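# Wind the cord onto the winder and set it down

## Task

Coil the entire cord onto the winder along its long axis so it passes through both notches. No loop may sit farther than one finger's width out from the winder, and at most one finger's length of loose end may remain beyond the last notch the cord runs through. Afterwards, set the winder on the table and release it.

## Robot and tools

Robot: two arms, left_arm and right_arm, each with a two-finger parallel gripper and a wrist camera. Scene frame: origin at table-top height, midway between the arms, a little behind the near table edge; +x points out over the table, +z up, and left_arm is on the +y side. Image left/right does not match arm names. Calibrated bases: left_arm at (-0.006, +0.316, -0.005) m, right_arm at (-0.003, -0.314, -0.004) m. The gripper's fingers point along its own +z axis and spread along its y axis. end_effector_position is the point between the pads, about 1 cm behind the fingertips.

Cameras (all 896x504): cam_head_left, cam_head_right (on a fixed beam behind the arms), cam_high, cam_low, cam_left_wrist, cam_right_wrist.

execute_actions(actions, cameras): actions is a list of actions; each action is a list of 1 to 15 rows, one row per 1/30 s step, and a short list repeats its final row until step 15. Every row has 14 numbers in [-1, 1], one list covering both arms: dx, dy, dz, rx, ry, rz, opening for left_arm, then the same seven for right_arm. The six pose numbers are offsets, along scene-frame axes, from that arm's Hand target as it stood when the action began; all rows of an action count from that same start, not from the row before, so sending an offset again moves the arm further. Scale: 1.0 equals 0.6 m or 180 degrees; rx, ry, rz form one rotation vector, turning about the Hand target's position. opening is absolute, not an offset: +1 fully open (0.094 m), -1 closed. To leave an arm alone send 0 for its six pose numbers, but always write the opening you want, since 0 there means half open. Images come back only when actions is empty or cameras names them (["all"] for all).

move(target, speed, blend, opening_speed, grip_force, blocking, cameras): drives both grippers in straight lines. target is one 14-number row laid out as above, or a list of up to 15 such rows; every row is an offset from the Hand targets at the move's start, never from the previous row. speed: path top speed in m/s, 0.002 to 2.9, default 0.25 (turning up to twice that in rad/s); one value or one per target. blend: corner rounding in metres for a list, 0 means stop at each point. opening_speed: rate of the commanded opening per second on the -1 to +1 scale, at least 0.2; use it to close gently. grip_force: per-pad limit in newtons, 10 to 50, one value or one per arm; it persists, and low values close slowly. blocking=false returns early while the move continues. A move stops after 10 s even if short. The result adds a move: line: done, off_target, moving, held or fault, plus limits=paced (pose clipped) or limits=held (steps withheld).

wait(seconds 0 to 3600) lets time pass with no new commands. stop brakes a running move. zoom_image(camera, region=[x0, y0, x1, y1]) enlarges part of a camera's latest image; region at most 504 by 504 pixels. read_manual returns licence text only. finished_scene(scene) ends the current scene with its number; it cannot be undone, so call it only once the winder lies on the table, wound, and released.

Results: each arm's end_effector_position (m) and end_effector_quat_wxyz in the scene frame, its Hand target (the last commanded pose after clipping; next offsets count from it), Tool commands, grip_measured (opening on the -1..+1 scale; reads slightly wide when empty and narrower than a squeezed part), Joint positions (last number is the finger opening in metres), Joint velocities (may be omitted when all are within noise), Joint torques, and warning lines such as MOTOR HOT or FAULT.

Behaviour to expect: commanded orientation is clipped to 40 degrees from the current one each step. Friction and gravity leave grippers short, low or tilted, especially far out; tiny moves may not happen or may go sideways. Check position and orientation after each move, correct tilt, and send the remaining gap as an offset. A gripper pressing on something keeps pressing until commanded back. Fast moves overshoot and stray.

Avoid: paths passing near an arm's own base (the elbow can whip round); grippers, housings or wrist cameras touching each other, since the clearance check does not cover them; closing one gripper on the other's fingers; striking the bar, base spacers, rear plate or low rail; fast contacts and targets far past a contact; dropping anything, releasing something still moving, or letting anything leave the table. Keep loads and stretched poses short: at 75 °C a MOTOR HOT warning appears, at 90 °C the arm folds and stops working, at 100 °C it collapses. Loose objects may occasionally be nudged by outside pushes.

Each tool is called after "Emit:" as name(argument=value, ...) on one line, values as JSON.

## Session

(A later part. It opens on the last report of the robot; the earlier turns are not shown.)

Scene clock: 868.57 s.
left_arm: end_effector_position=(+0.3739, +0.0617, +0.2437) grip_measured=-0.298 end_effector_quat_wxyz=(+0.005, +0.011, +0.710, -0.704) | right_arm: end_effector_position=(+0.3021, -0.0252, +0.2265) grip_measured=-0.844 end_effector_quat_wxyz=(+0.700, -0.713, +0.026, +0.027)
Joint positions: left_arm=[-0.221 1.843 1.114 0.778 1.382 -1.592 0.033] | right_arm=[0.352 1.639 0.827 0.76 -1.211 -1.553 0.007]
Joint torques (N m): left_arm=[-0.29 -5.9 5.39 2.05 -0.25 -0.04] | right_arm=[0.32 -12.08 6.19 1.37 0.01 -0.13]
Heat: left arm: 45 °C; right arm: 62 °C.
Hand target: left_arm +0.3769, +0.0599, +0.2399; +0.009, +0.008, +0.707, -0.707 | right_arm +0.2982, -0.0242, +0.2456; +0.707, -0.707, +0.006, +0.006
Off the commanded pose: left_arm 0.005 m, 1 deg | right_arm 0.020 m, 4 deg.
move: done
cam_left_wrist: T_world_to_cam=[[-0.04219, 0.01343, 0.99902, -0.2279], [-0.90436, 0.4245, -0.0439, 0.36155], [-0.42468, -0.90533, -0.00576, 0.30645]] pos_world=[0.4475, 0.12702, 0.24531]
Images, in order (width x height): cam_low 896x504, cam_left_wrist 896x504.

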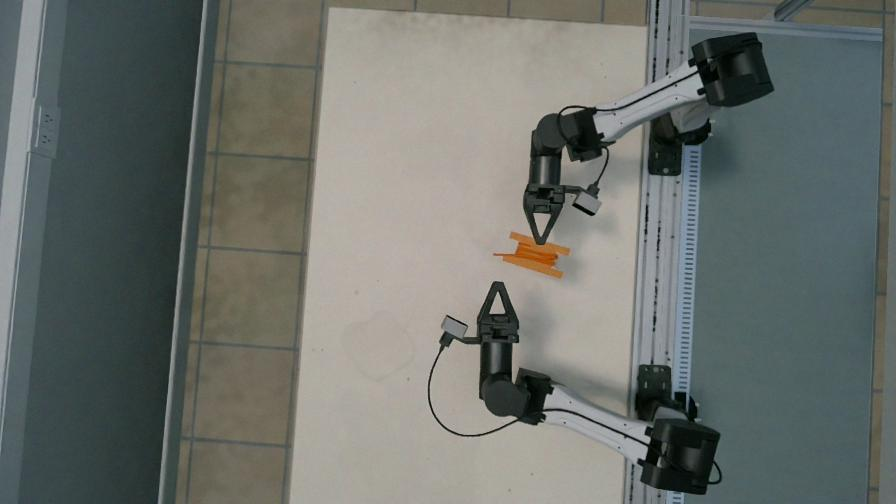

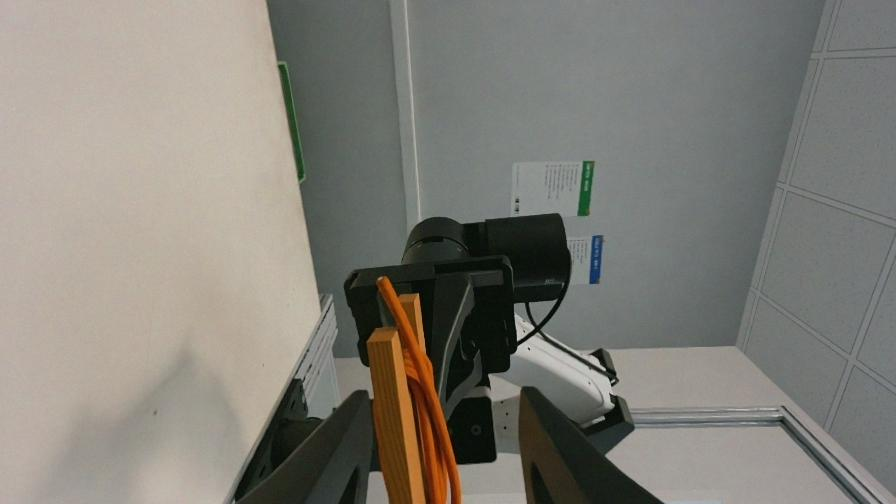

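Emit:
move(target=[[0.003,0,-0.031,0,0,0,-0.3,0,0,0,0,0,0,-0.95],[0.003,-0.103,-0.031,0,0,0,-0.3,0,0,0,0,0,0,-0.95],[0.003,-0.103,-0.031,0,0,0,-0.95,0,0,0,0,0,0,-0.95],[0.0,-0.116,-0.065,0,0,0,-0.95,0,0,0,0,0,0,-0.95],[-0.038,-0.116,-0.085,0,0,0,-0.95,0,0,0,0,0,0,-0.95]], speed=[0.15,0.15,0.15,0.1,0.1], cameras=["cam_left_wrist","cam_low","cam_high"])

Emit:
zoom_image(camera="cam_low", region=[470, 205, 590, 305])

Emit:
zoom_image(camera="cam_high", region=[420, 170, 520, 260])

Scene clock: 888.70 s.
left_arm: end_effector_position=(+0.3634, -0.0035, +0.1965) grip_measured=-0.852 end_effector_quat_wxyz=(+0.009, -0.005, +0.703, -0.711) | right_arm: end_effector_position=(+0.2990, -0.0265, +0.2084) grip_measured=-0.844 end_effector_quat_wxyz=(+0.684, -0.725, +0.054, +0.054)
Joint positions: left_arm=[-0.395 1.97 1.044 1.004 1.179 -1.635 0.007] | right_arm=[0.352 1.639 0.812 0.663 -1.208 -1.58 0.007]
Joint torques (N m): left_arm=[-1.99 -7.56 3.67 1.74 -0.11 0.55] | right_arm=[0.16 -13.2 7.04 2.15 -0.09 0.03]
Heat: left arm: 43 °C; right arm: 63 °C.
Hand target: left_arm +0.3542, -0.0098, +0.1887; +0.009, +0.008, +0.707, -0.707 | right_arm +0.2981, -0.0242, +0.2456; +0.707, -0.707, +0.006, +0.006
Off the commanded pose: left_arm 0.014 m, 2 deg | right_arm 0.037 m, 8 deg.
move: off_target (left_arm)
cam_left_wrist: T_world_to_cam=[[-0.02578, 0.03339, 0.99911, -0.18624], [-0.91647, 0.3984, -0.03696, 0.38063], [-0.39928, -0.91661, 0.02033, 0.22826]] pos_world=[0.43518, 0.0638, 0.19551]
Images, in order (width x height): cam_high 896x504, cam_low 896x504, cam_left_wrist 896x504.

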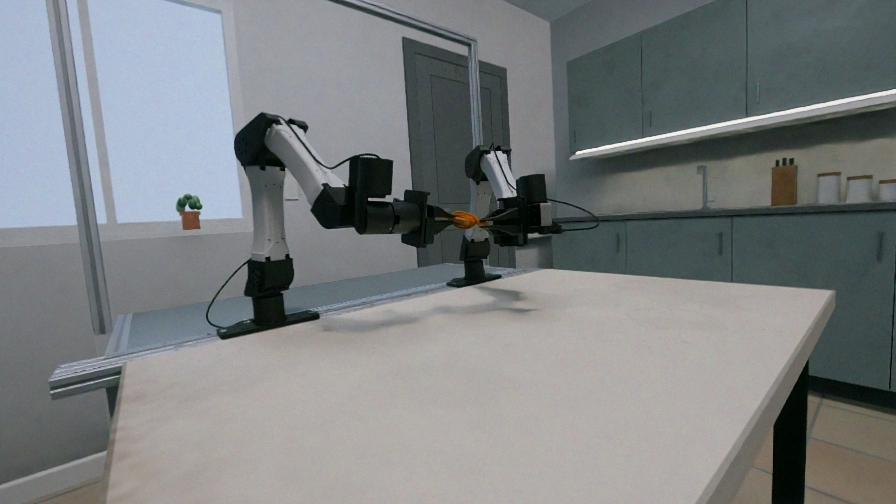

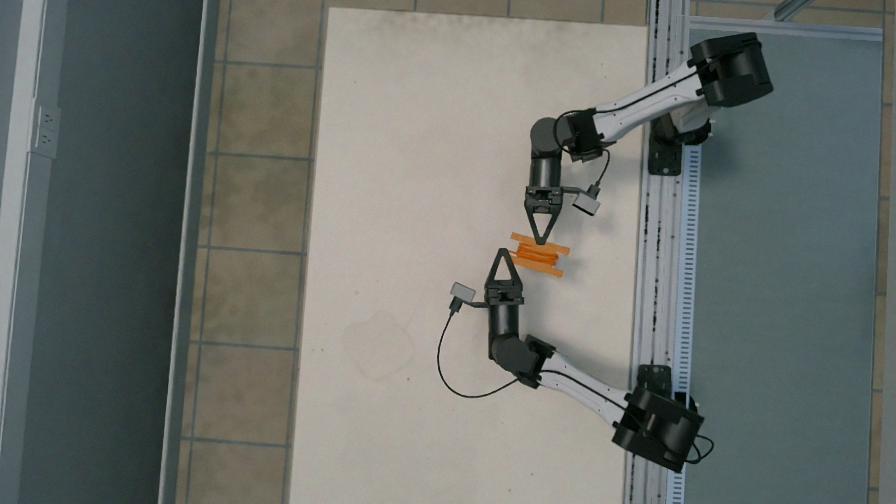

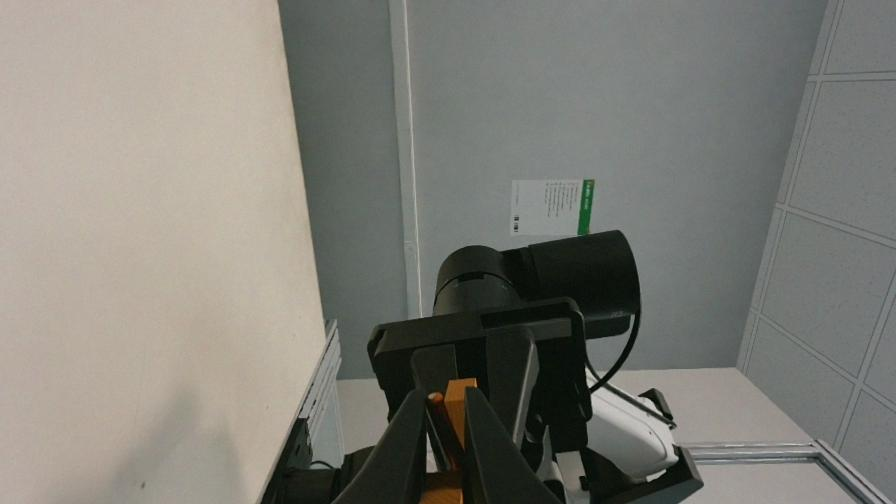

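Scaled by 4.200 from the camera's image (finer frame: 1280x720).

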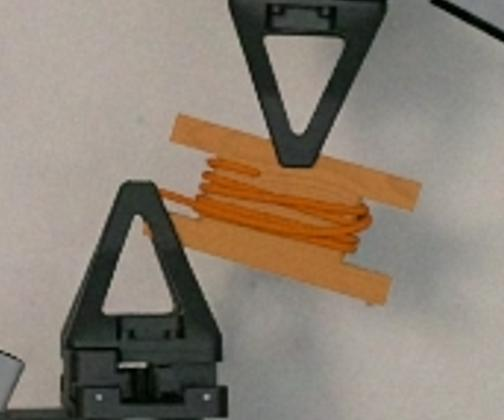

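Scaled by 5.040 from the camera's image (finer frame: 1280x720).

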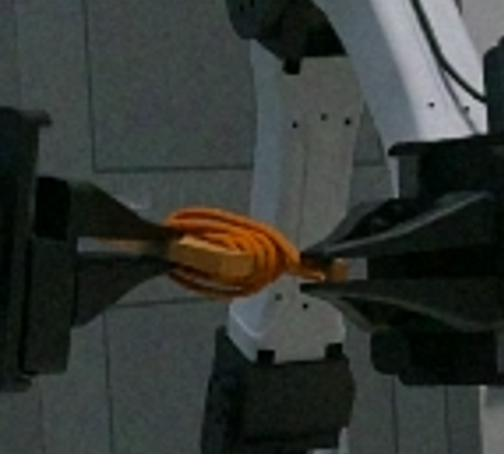

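Emit:
move(target=[[0.02,0.03,0.032,0,0,0,-0.95,0,0,0,0,0,0,-0.95],[0.02,0.03,0.032,0,0,0,-0.3,0,0,0,0,0,0,-0.95],[0.03,0.13,0.05,0,0,0,-0.3,0,0,0,0,0,0,-0.95]], speed=0.15, cameras=["cam_left_wrist","cam_low","cam_high"])

Emit:
zoom_image(camera="cam_low", region=[470, 205, 590, 305])

Emit:
zoom_image(camera="cam_high", region=[420, 170, 520, 260])

Scene clock: 899.03 s.
left_arm: end_effector_position=(+0.3789, +0.0660, +0.2014) grip_measured=-0.302 end_effector_quat_wxyz=(+0.000, -0.009, +0.710, -0.704) | right_arm: end_effector_position=(+0.2984, -0.0245, +0.2197) grip_measured=-0.844 end_effector_quat_wxyz=(+0.695, -0.718, +0.032, +0.033)
Joint positions: left_arm=[-0.211 1.935 1.044 0.934 1.372 -1.622 0.033] | right_arm=[0.359 1.632 0.812 0.73 -1.205 -1.572 0.007]
Joint torques (N m): left_arm=[0.36 -10.59 4.94 1.82 0.06 -0.07] | right_arm=[-0.49 -11.86 7.1 1.63 -0.08 0.06]
Heat: left arm: 44 °C; right arm: 64 °C.
Hand target: left_arm +0.3721, +0.0682, +0.2188; +0.009, +0.008, +0.707, -0.707 | right_arm +0.2981, -0.0242, +0.2456; +0.707, -0.707, +0.006, +0.006
Off the commanded pose: left_arm 0.019 m, 2 deg | right_arm 0.026 m, 5 deg.
move: off_target (left_arm)
cam_left_wrist: T_world_to_cam=[[-0.00695, 0.01238, 0.9999, -0.19889], [-0.91373, 0.40616, -0.01138, 0.36066], [-0.40626, -0.91372, 0.00849, 0.30299]] pos_world=[0.45125, 0.13283, 0.2004]
Images, in order (width x height): cam_high 896x504, cam_low 896x504, cam_left_wrist 896x504.

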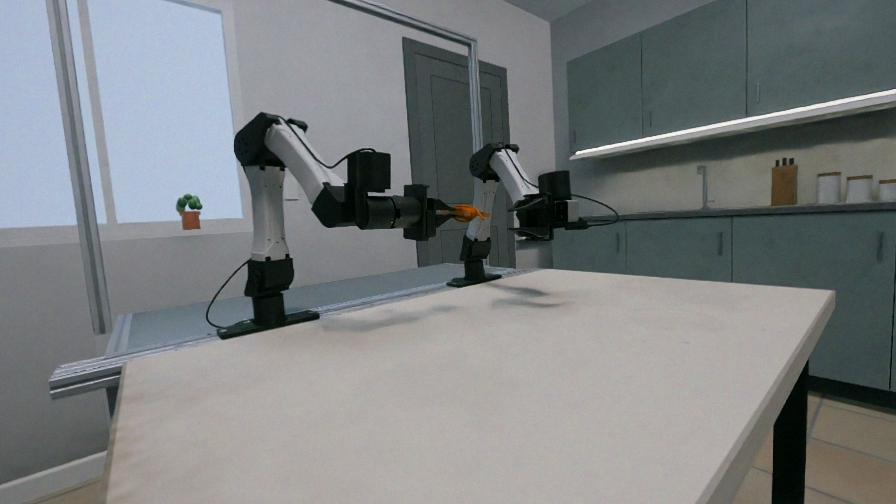

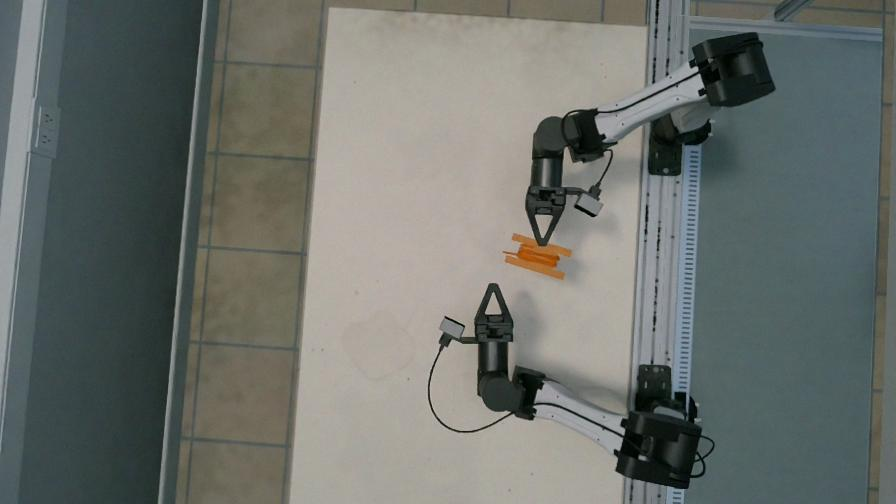

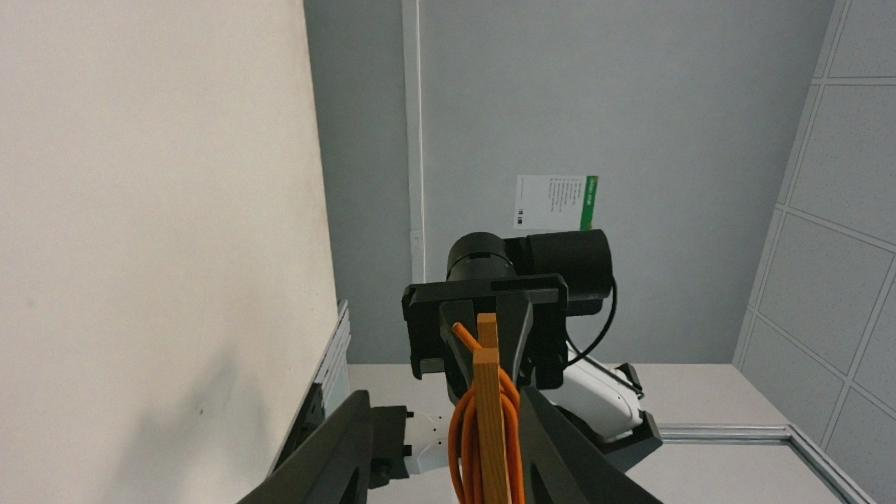

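Scaled by 4.200 from the camera's image (finer frame: 1280x720).

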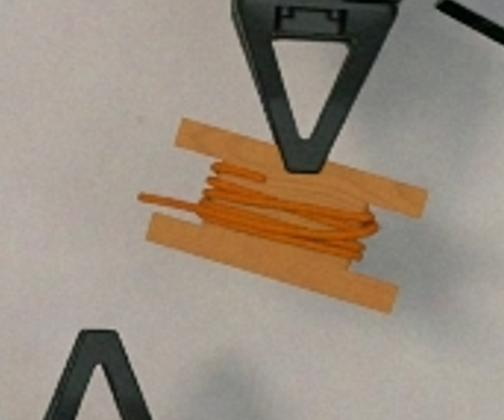

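Scaled by 5.040 from the camera's image (finer frame: 1280x720).

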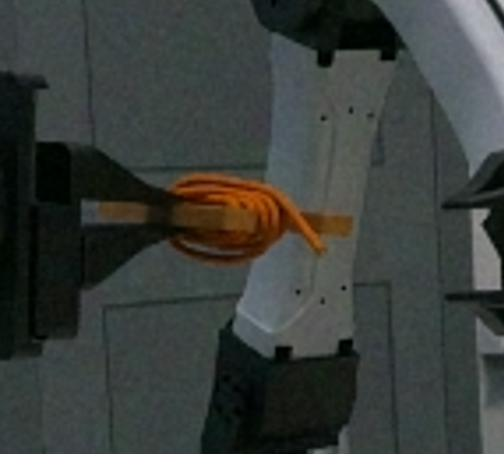

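Emit:
move(target=[[-0.045,0.1,0.067,0.25,-0.018,0.024,0.5,0,0,-0.18,0,0,0.078,-0.95],[-0.045,-0.114,0.067,0.4975,-0.037,0.049,0.5,0,0,-0.18,0,0,0.078,-0.95]], speed=0.35, cameras=["cam_left_wrist","cam_low","cam_high"])

Emit:
zoom_image(camera="cam_high", region=[400, 160, 560, 320])

Scene clock: 923.33 s.
left_arm: end_effector_position=(+0.3420, +0.0001, +0.2585) grip_measured=+0.498 end_effector_quat_wxyz=(+0.191, +0.015, +0.976, -0.103) | right_arm: end_effector_position=(+0.2946, -0.0233, +0.1381) grip_measured=-0.844 end_effector_quat_wxyz=(+0.697, -0.707, -0.073, +0.092)
Joint positions: left_arm=[-0.792 2.15 2.593 -1.573 -0.099 -0.718 0.07] | right_arm=[0.337 1.992 0.849 1.02 -1.459 -1.674 0.007]
Joint torques (N m): left_arm=[-0.18 -7.02 6.94 1.16 -0.4 -0.12] | right_arm=[-0.87 -7.66 5.55 1.48 -0.32 0.19]
Heat: left arm: 49 °C; right arm: 60 °C.
Hand target: left_arm +0.3451, -0.0002, +0.2590; +0.087, +0.000, +0.996, -0.001 | right_arm +0.2980, -0.0242, +0.1377; +0.701, -0.703, -0.081, +0.092
Off the commanded pose: left_arm 0.003 m, 17 deg | right_arm 0.004 m, 1 deg.
joint sent to its limit (left arm) — joint 4 (wrist pitch), lower limit. The joint targets are off in orientation, not in position.
move: off_target (left_arm)
cam_left_wrist: T_world_to_cam=[[-0.09532, -0.97347, 0.20802, -0.02045], [-0.99413, 0.10385, 0.03046, 0.37104], [-0.05125, -0.2039, -0.97765, 0.36066]] pos_world=[0.3854, 0.01509, 0.34555]
Images, in order (width x height): cam_high 896x504, cam_low 896x504, cam_left_wrist 896x504.

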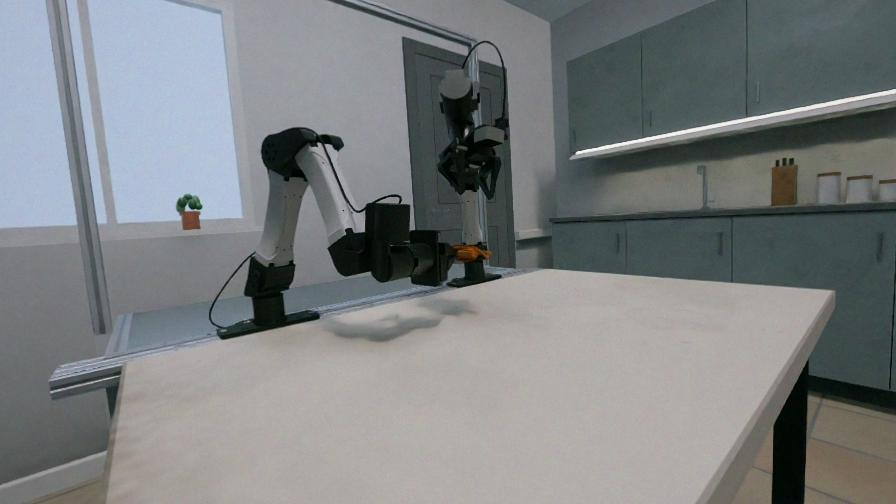

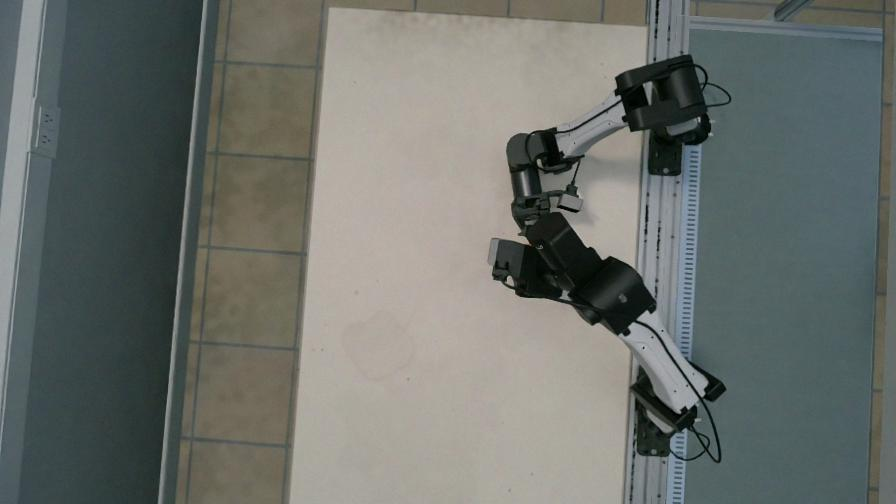

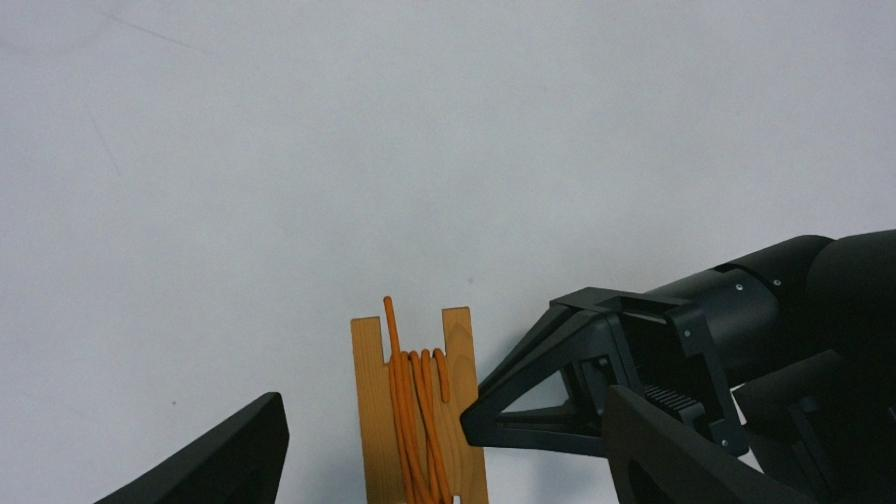

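Scaled by 3.150 from the camera's image (finer frame: 1280x720).

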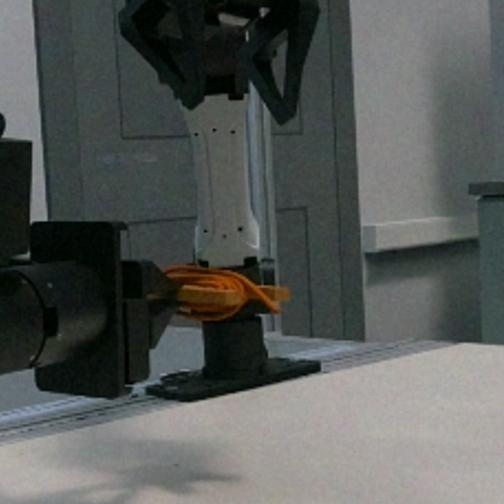

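Emit:
move(target=[-0.0135,-0.013,-0.115,0,0,0,0.35,0,0,0,0,0,0,-0.95], speed=0.2, cameras=["cam_left_wrist","cam_high"])

Emit:
zoom_image(camera="cam_high", region=[400, 180, 540, 300])

Scene clock: 936.30 s.
left_arm: end_effector_position=(+0.3373, -0.0088, +0.1964) grip_measured=+0.352 end_effector_quat_wxyz=(+0.131, +0.009, +0.990, -0.050) | right_arm: end_effector_position=(+0.2946, -0.0233, +0.1386) grip_measured=-0.844 end_effector_quat_wxyz=(+0.697, -0.707, -0.074, +0.092)
Joint positions: left_arm=[-0.816 2.235 2.512 -1.574 -0.104 -0.761 0.064] | right_arm=[0.337 1.992 0.849 1.025 -1.459 -1.671 0.007]
Joint torques (N m): left_arm=[-0.28 -8.05 4.98 0.83 -0.34 -0.13] | right_arm=[-1.11 -7.45 5.76 1.48 -0.31 0.12]
Heat: left arm: 48 °C; right arm: 59 °C.
Hand target: left_arm +0.3371, -0.0079, +0.1900; +0.087, +0.000, +0.996, -0.001 | right_arm +0.2980, -0.0242, +0.1376; +0.701, -0.703, -0.081, +0.092
Off the commanded pose: left_arm 0.006 m, 8 deg | right_arm 0.004 m, 1 deg.
joint sent to its limit (left arm) — joint 4 (wrist pitch), lower limit. The joint targets are off in orientation, not in position.
move: off_target (left_arm)
cam_left_wrist: T_world_to_cam=[[-0.0561, -0.99206, 0.11257, -0.01133], [-0.98415, 0.07394, 0.16118, 0.33981], [-0.16823, -0.10175, -0.98048, 0.33876]] pos_world=[0.39077, -0.0019, 0.27865]
Images, in order (width x height): cam_high 896x504, cam_left_wrist 896x504.

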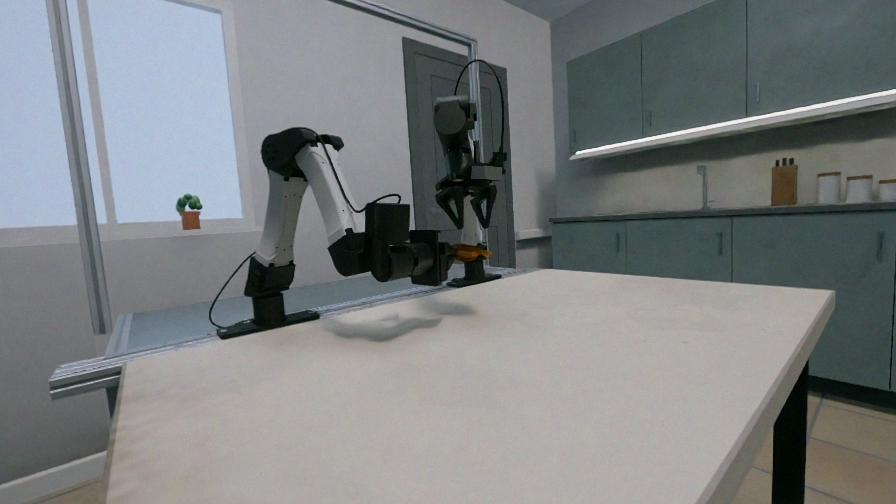

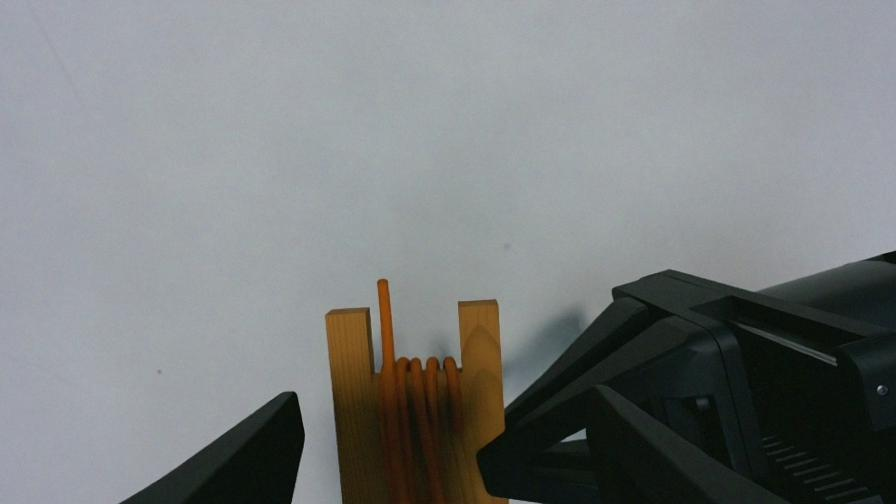

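Scaled by 3.600 from the camera's image (finer frame: 1280x720).

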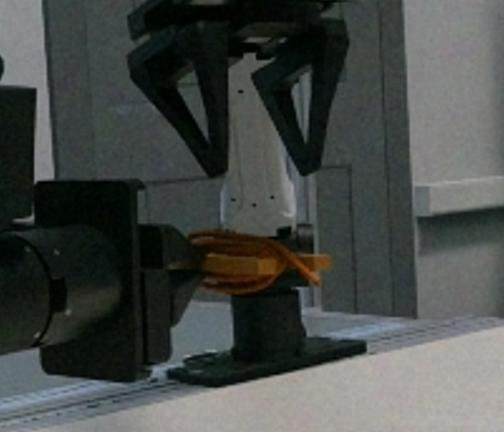

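Emit:
move(target=[[-0.007,0.008,-0.098,0,0,0,0.35,0,0,0,0,0,0,-0.95],[-0.007,0.008,-0.098,0,0,0,0.0,0,0,0,0,0,0,-0.95]], speed=0.12, opening_speed=0.6, cameras=["cam_left_wrist","cam_high"])

Emit:
zoom_image(camera="cam_high", region=[400, 180, 540, 300])

Scene clock: 948.43 s.
left_arm: end_effector_position=(+0.3311, -0.0029, +0.1392) grip_measured=+0.160 end_effector_quat_wxyz=(+0.088, +0.006, +0.996, -0.008) | right_arm: end_effector_position=(+0.2952, -0.0238, +0.1329) grip_measured=-0.844 end_effector_quat_wxyz=(+0.696, -0.708, -0.067, +0.099)
Joint positions: left_arm=[-0.818 2.235 2.292 -1.476 -0.104 -0.776 0.055] | right_arm=[0.335 2.008 0.849 1.025 -1.461 -1.666 0.007]
Joint torques (N m): left_arm=[-0.08 -8.21 4.63 0.79 -0.32 -0.12] | right_arm=[-1.13 -9.14 5.45 1.51 -0.35 0.1]
Heat: left arm: 47 °C; right arm: 57 °C.
Hand target: left_arm +0.3329, -0.0031, +0.1312; +0.087, +0.000, +0.996, -0.001 | right_arm +0.2981, -0.0242, +0.1376; +0.701, -0.703, -0.081, +0.092
Off the commanded pose: left_arm 0.008 m, 1 deg | right_arm 0.006 m, 2 deg.
move: done
cam_left_wrist: T_world_to_cam=[[-0.03641, -0.99882, 0.03224, 0.00526], [-0.96703, 0.04335, 0.25095, 0.32423], [-0.25205, -0.02204, -0.96746, 0.30841]] pos_world=[0.39146, -0.00201, 0.21684]
Images, in order (width x height): cam_high 896x504, cam_left_wrist 896x504.

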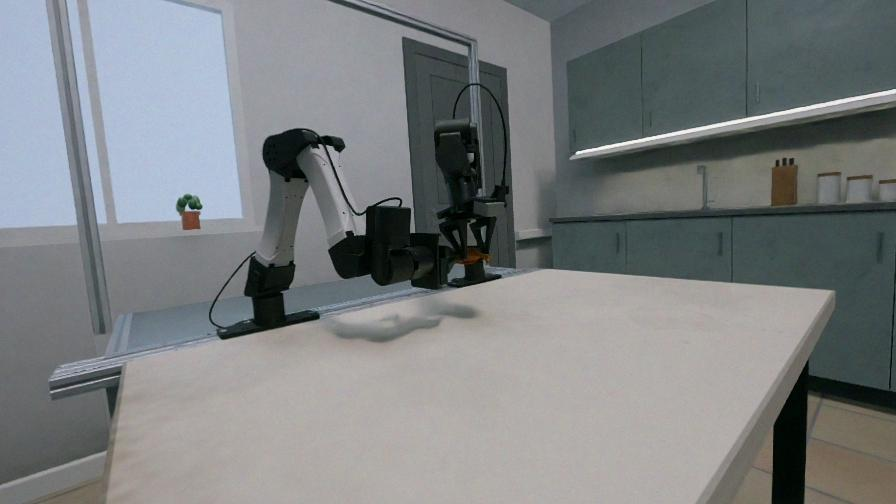

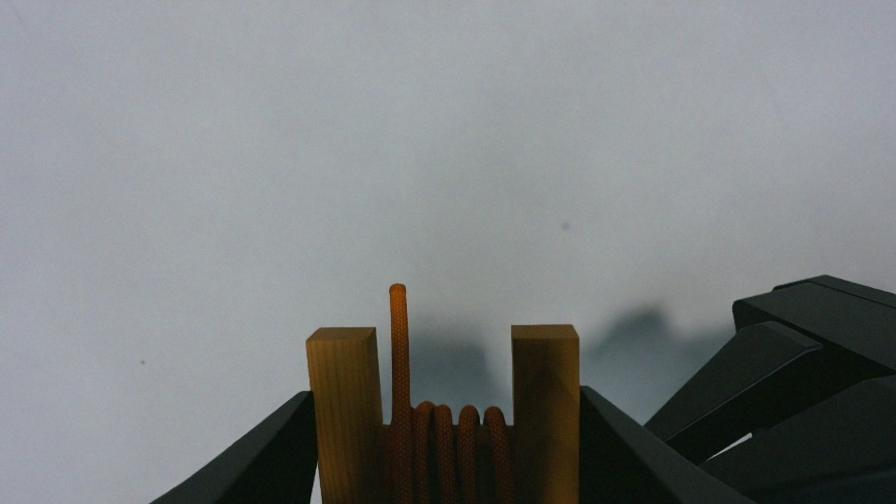

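Scaled by 3.600 from the camera's image (finer frame: 1280x720).

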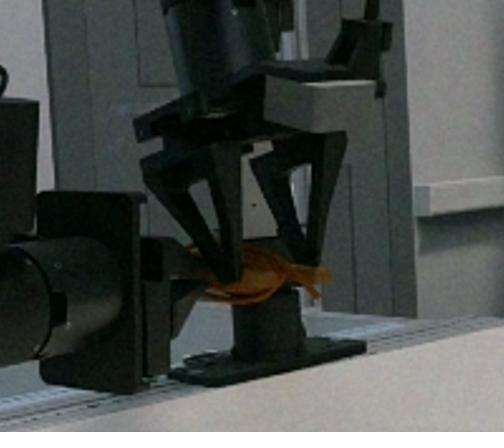

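Emit:
move(target=[[0,0,0,0,0,0,0,0,0,0,0,0,0,-0.5],[0,0,0.01,0,0,0,0,0.043,-0.195,0,0,0,0,-0.5],[0,0,-0.175,0,0.004,0,0,0.043,-0.25,0.05,0,0,0,-0.5]], speed=0.15, cameras=["cam_left_wrist","cam_high"])

Emit:
zoom_image(camera="cam_high", region=[420, 250, 540, 340])

Scene clock: 961.43 s.
left_arm: end_effector_position=(+0.3307, +0.0006, +0.0251) grip_measured=+0.160 end_effector_quat_wxyz=(+0.075, +0.006, +0.997, +0.009) | right_arm: end_effector_position=(+0.3299, -0.1720, +0.1567) grip_measured=-0.503 end_effector_quat_wxyz=(+0.704, -0.707, +0.059, -0.035)
Joint positions: left_arm=[-0.817 2.241 1.849 -1.069 -0.11 -0.776 0.054] | right_arm=[-0.108 1.79 0.661 0.986 -1.536 -1.689 0.023]
Joint torques (N m): left_arm=[0.03 -9.74 5.12 0.83 -0.15 -0.12] | right_arm=[-1.16 -11.84 3.54 1.11 -0.38 0.07]
Heat: left arm: 47 °C; right arm: 57 °C.
Hand target: left_arm +0.3329, -0.0032, +0.0262; +0.081, +0.000, +0.997, -0.001 | right_arm +0.3240, -0.1742, +0.1676; +0.701, -0.703, -0.081, +0.092
Off the commanded pose: left_arm 0.004 m, 1 deg | right_arm 0.013 m, 22 deg.
joint sent to its limit (right arm) — joint 5 (wrist yaw), lower limit. The joint targets are off in orientation, not in position.
move: off_target (right_arm)
cam_left_wrist: T_world_to_cam=[[-0.03422, -0.99941, -0.00063, 0.01261], [-0.96039, 0.03271, 0.27675, 0.34952], [-0.27656, 0.01008, -0.96094, 0.20594]] pos_world=[0.39307, -0.00091, 0.10118]
Images, in order (width x height): cam_high 896x504, cam_left_wrist 896x504.

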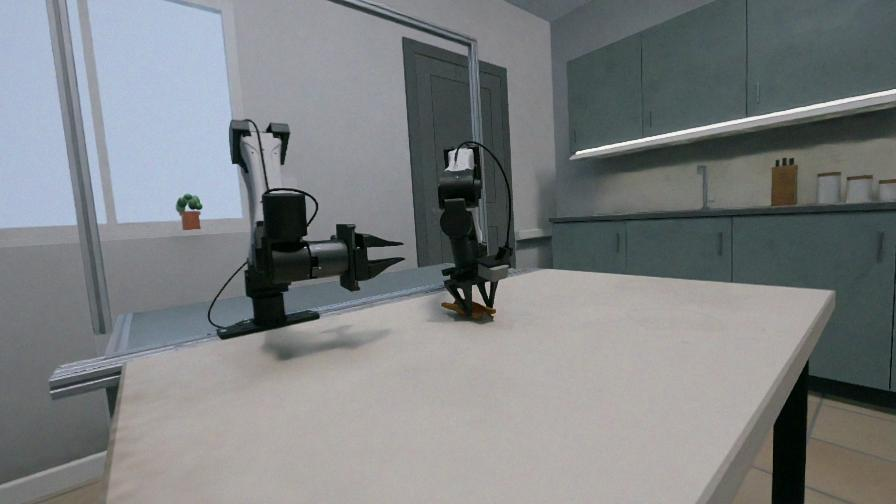

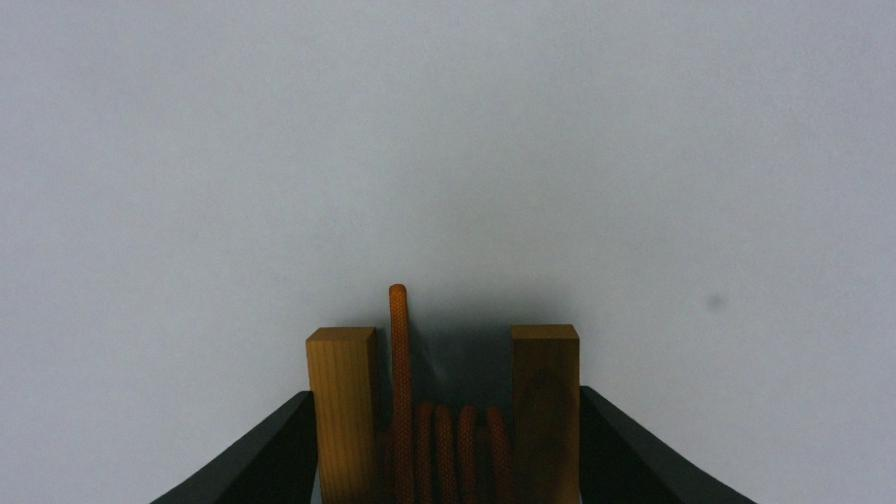

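Scaled by 4.200 from the camera's image (finer frame: 1280x720).

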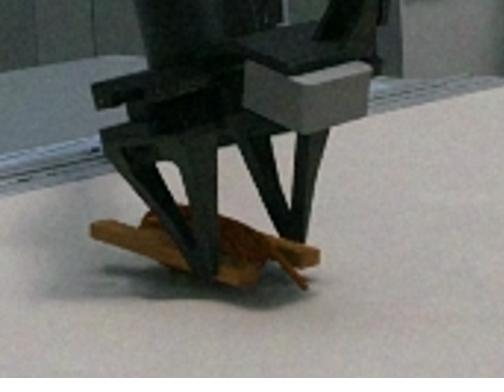

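Emit:
move(target=[[0,0,-0.008,0,-0.035,0,0,0,0,0,0,0,0,-0.5],[0,0,-0.02,0,-0.035,0,0,0,0,0,0,0,0,-0.5]], speed=0.04, cameras=["cam_left_wrist","cam_high"])

Emit:
zoom_image(camera="cam_high", region=[420, 250, 540, 340])

Scene clock: 971.37 s.
left_arm: end_effector_position=(+0.3332, -0.0062, +0.0201) grip_measured=+0.159 end_effector_quat_wxyz=(+0.130, +0.007, +0.991, -0.006) | right_arm: end_effector_position=(+0.3298, -0.1720, +0.1560) grip_measured=-0.503 end_effector_quat_wxyz=(+0.704, -0.707, +0.063, -0.032)
Joint positions: left_arm=[-0.847 2.179 1.706 -0.893 -0.173 -0.793 0.054] | right_arm=[-0.108 1.79 0.661 0.977 -1.536 -1.689 0.023]
Joint torques (N m): left_arm=[-0.13 -9.18 3.44 1.08 -0.42 -0.16] | right_arm=[-0.94 -11.86 3.85 1.15 -0.36 0.09]
Heat: left arm: 47 °C; right arm: 59 °C.
Hand target: left_arm +0.3329, -0.0031, +0.0143; +0.135, +0.000, +0.991, -0.001 | right_arm +0.3240, -0.1742, +0.1675; +0.701, -0.703, -0.081, +0.092
Off the commanded pose: left_arm 0.007 m, 1 deg | right_arm 0.013 m, 22 deg.
joint sent to its limit (right arm) — joint 5 (wrist yaw), lower limit. The joint targets are off in orientation, not in position.
move: done
cam_left_wrist: T_world_to_cam=[[-0.04122, -0.99883, 0.02512, 0.00766], [-0.98486, 0.04486, 0.16742, 0.36397], [-0.16835, -0.01784, -0.98557, 0.16619]] pos_world=[0.38675, -0.00571, 0.10267]
Images, in order (width x height): cam_high 896x504, cam_left_wrist 896x504.

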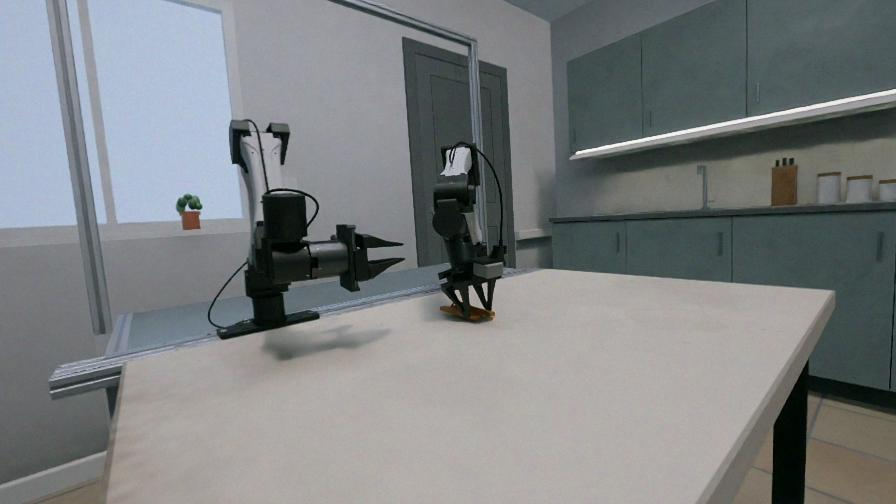

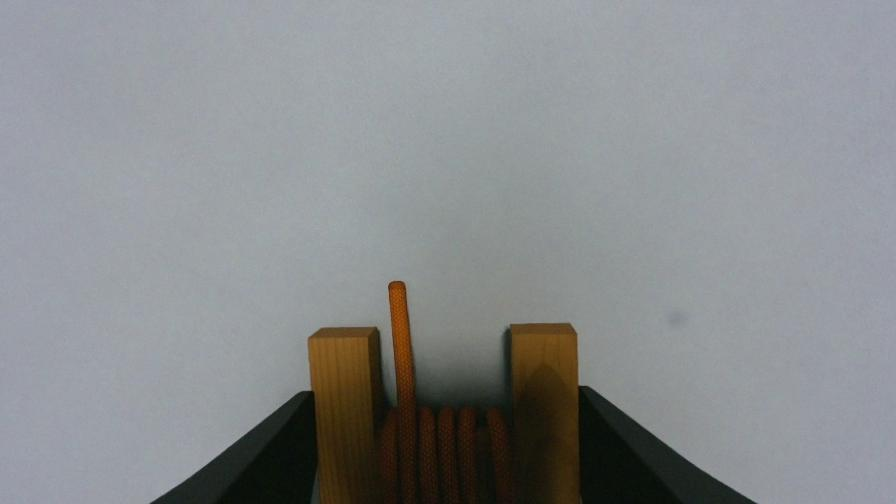

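Scaled by 4.200 from the camera's image (finer frame: 1280x720).

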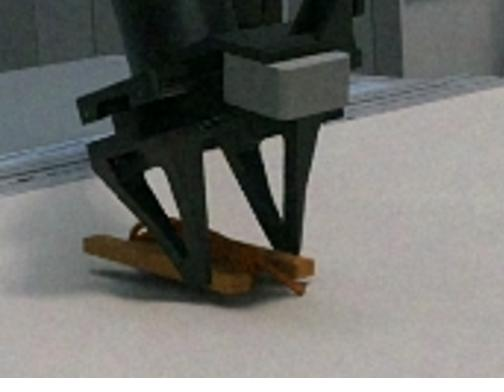

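Emit:
move(target=[[0,0,-0.006,0,-0.03,0,0,0,0,0,0,0,0,-0.5],[0,0,-0.014,0,-0.035,0,0,0,0,0,0,0,0,-0.5]], speed=0.04, cameras=["cam_high"])

Emit:
zoom_image(camera="cam_high", region=[420, 250, 540, 340])

Scene clock: 977.97 s.
left_arm: end_effector_position=(+0.3362, -0.0121, +0.0176) grip_measured=+0.158 end_effector_quat_wxyz=(+0.194, +0.007, +0.981, -0.017) | right_arm: end_effector_position=(+0.3298, -0.1720, +0.1560) grip_measured=-0.503 end_effector_quat_wxyz=(+0.704, -0.707, +0.063, -0.032)
Joint positions: left_arm=[-0.882 2.124 1.57 -0.712 -0.26 -0.808 0.054] | right_arm=[-0.108 1.79 0.661 0.977 -1.536 -1.689 0.023]
Joint torques (N m): left_arm=[0.13 -8.12 3.26 1.06 -0.48 -0.15] | right_arm=[-0.87 -12 3.81 1.06 -0.36 0]
Heat: left arm: 48 °C; right arm: 59 °C.
Hand target: left_arm +0.3329, -0.0032, +0.0058; +0.189, +0.001, +0.982, -0.001 | right_arm +0.3240, -0.1742, +0.1676; +0.701, -0.703, -0.081, +0.092
Off the commanded pose: left_arm 0.015 m, 2 deg | right_arm 0.013 m, 22 deg.
joint sent to its limit (right arm) — joint 5 (wrist yaw), lower limit. The joint targets are off in orientation, not in position.
move: off_target (left_arm)

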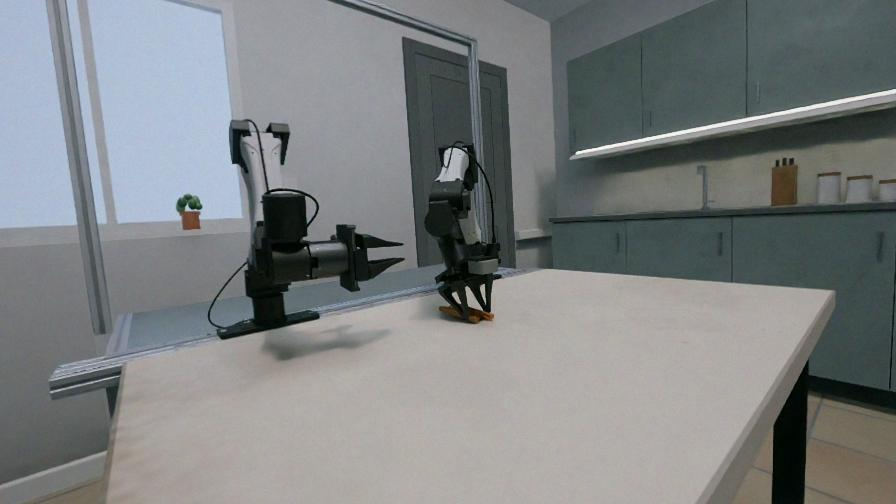

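Scaled by 4.200 from the camera's image (finer frame: 1280x720).

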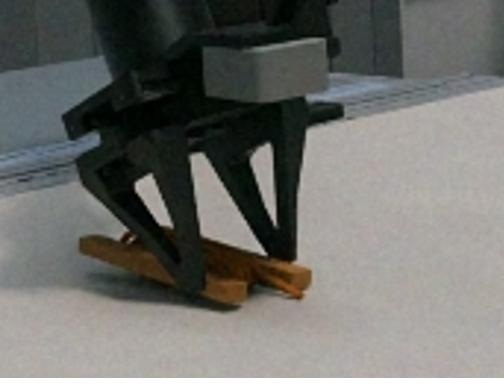

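Emit:
move(target=[[0,0,0.012,0,0,0,0,0,0,0,0,0,0,-0.5],[0,0,0.012,0,0,0,0.5,0,0,0,0,0,0,-0.5],[-0.03,0,0.22,0,0,0,0.5,0,0,0,0,0,0,-0.5]], speed=[0.05,0.1,0.15], opening_speed=0.4, cameras=["cam_high","cam_left_wrist"])

Emit:
zoom_image(camera="cam_high", region=[420, 270, 540, 340])

Scene clock: 1009.87 s.
left_arm: end_effector_position=(+0.3120, -0.0012, +0.1130) grip_measured=+0.498 end_effector_quat_wxyz=(+0.166, +0.010, +0.986, +0.014) | right_arm: end_effector_position=(+0.3298, -0.1720, +0.1560) grip_measured=-0.503 end_effector_quat_wxyz=(+0.704, -0.707, +0.063, -0.032)
Joint positions: left_arm=[-0.908 2.05 1.862 -1.17 -0.265 -0.838 0.07] | right_arm=[-0.108 1.79 0.661 0.977 -1.536 -1.689 0.023]
Joint torques (N m): left_arm=[-0.39 -11.08 8.06 0.67 -0.52 -0.16] | right_arm=[-1.18 -12.01 3.99 1.09 -0.4 0.04]
Heat: left arm: 47 °C; right arm: 62 °C.
Hand target: left_arm +0.3148, -0.0033, +0.1377; +0.189, +0.001, +0.982, -0.001 | right_arm +0.3240, -0.1742, +0.1676; +0.701, -0.703, -0.081, +0.092
Off the commanded pose: left_arm 0.025 m, 3 deg | right_arm 0.013 m, 22 deg.
joint sent to its limit (right arm) — joint 5 (wrist yaw), lower limit. The joint targets are off in orientation, not in position.
move: off_target (left_arm); target 2's new opening was sent with left_arm's hand 0.011 m and 2 deg from that target
cam_left_wrist: T_world_to_cam=[[-0.04066, -0.99901, -0.01792, 0.01417], [-0.99451, 0.03873, 0.09722, 0.33826], [-0.09643, 0.02177, -0.9951, 0.23291]] pos_world=[0.35944, -0.00401, 0.19914]

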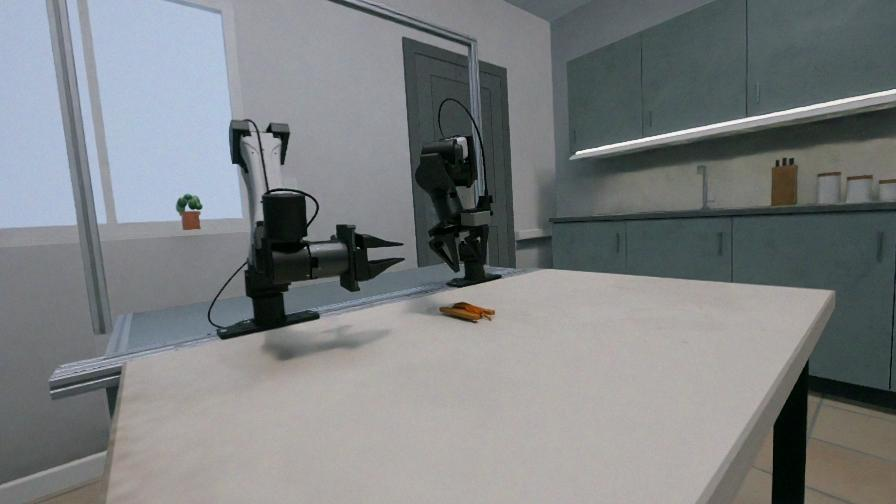

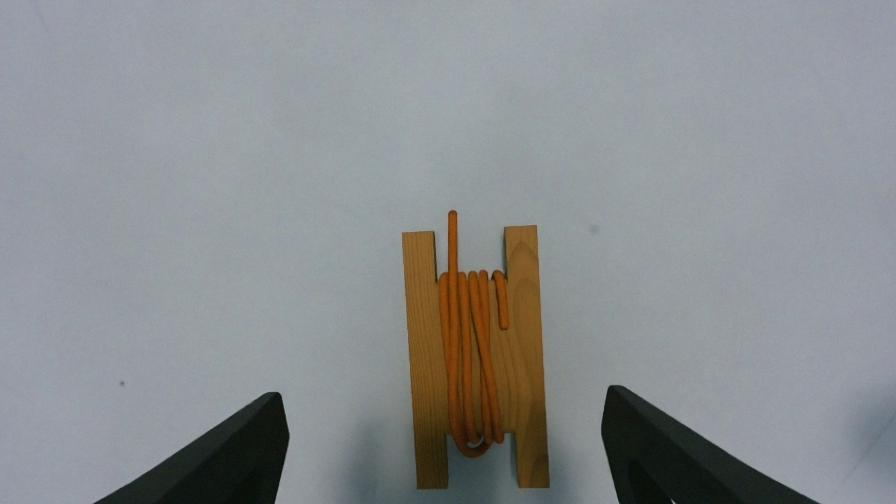

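Scaled by 4.200 from the camera's image (finer frame: 1280x720).

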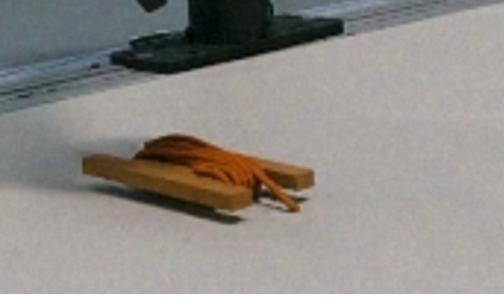

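Emit:
finished_scene(scene=1)

The scene is finished: the task was done.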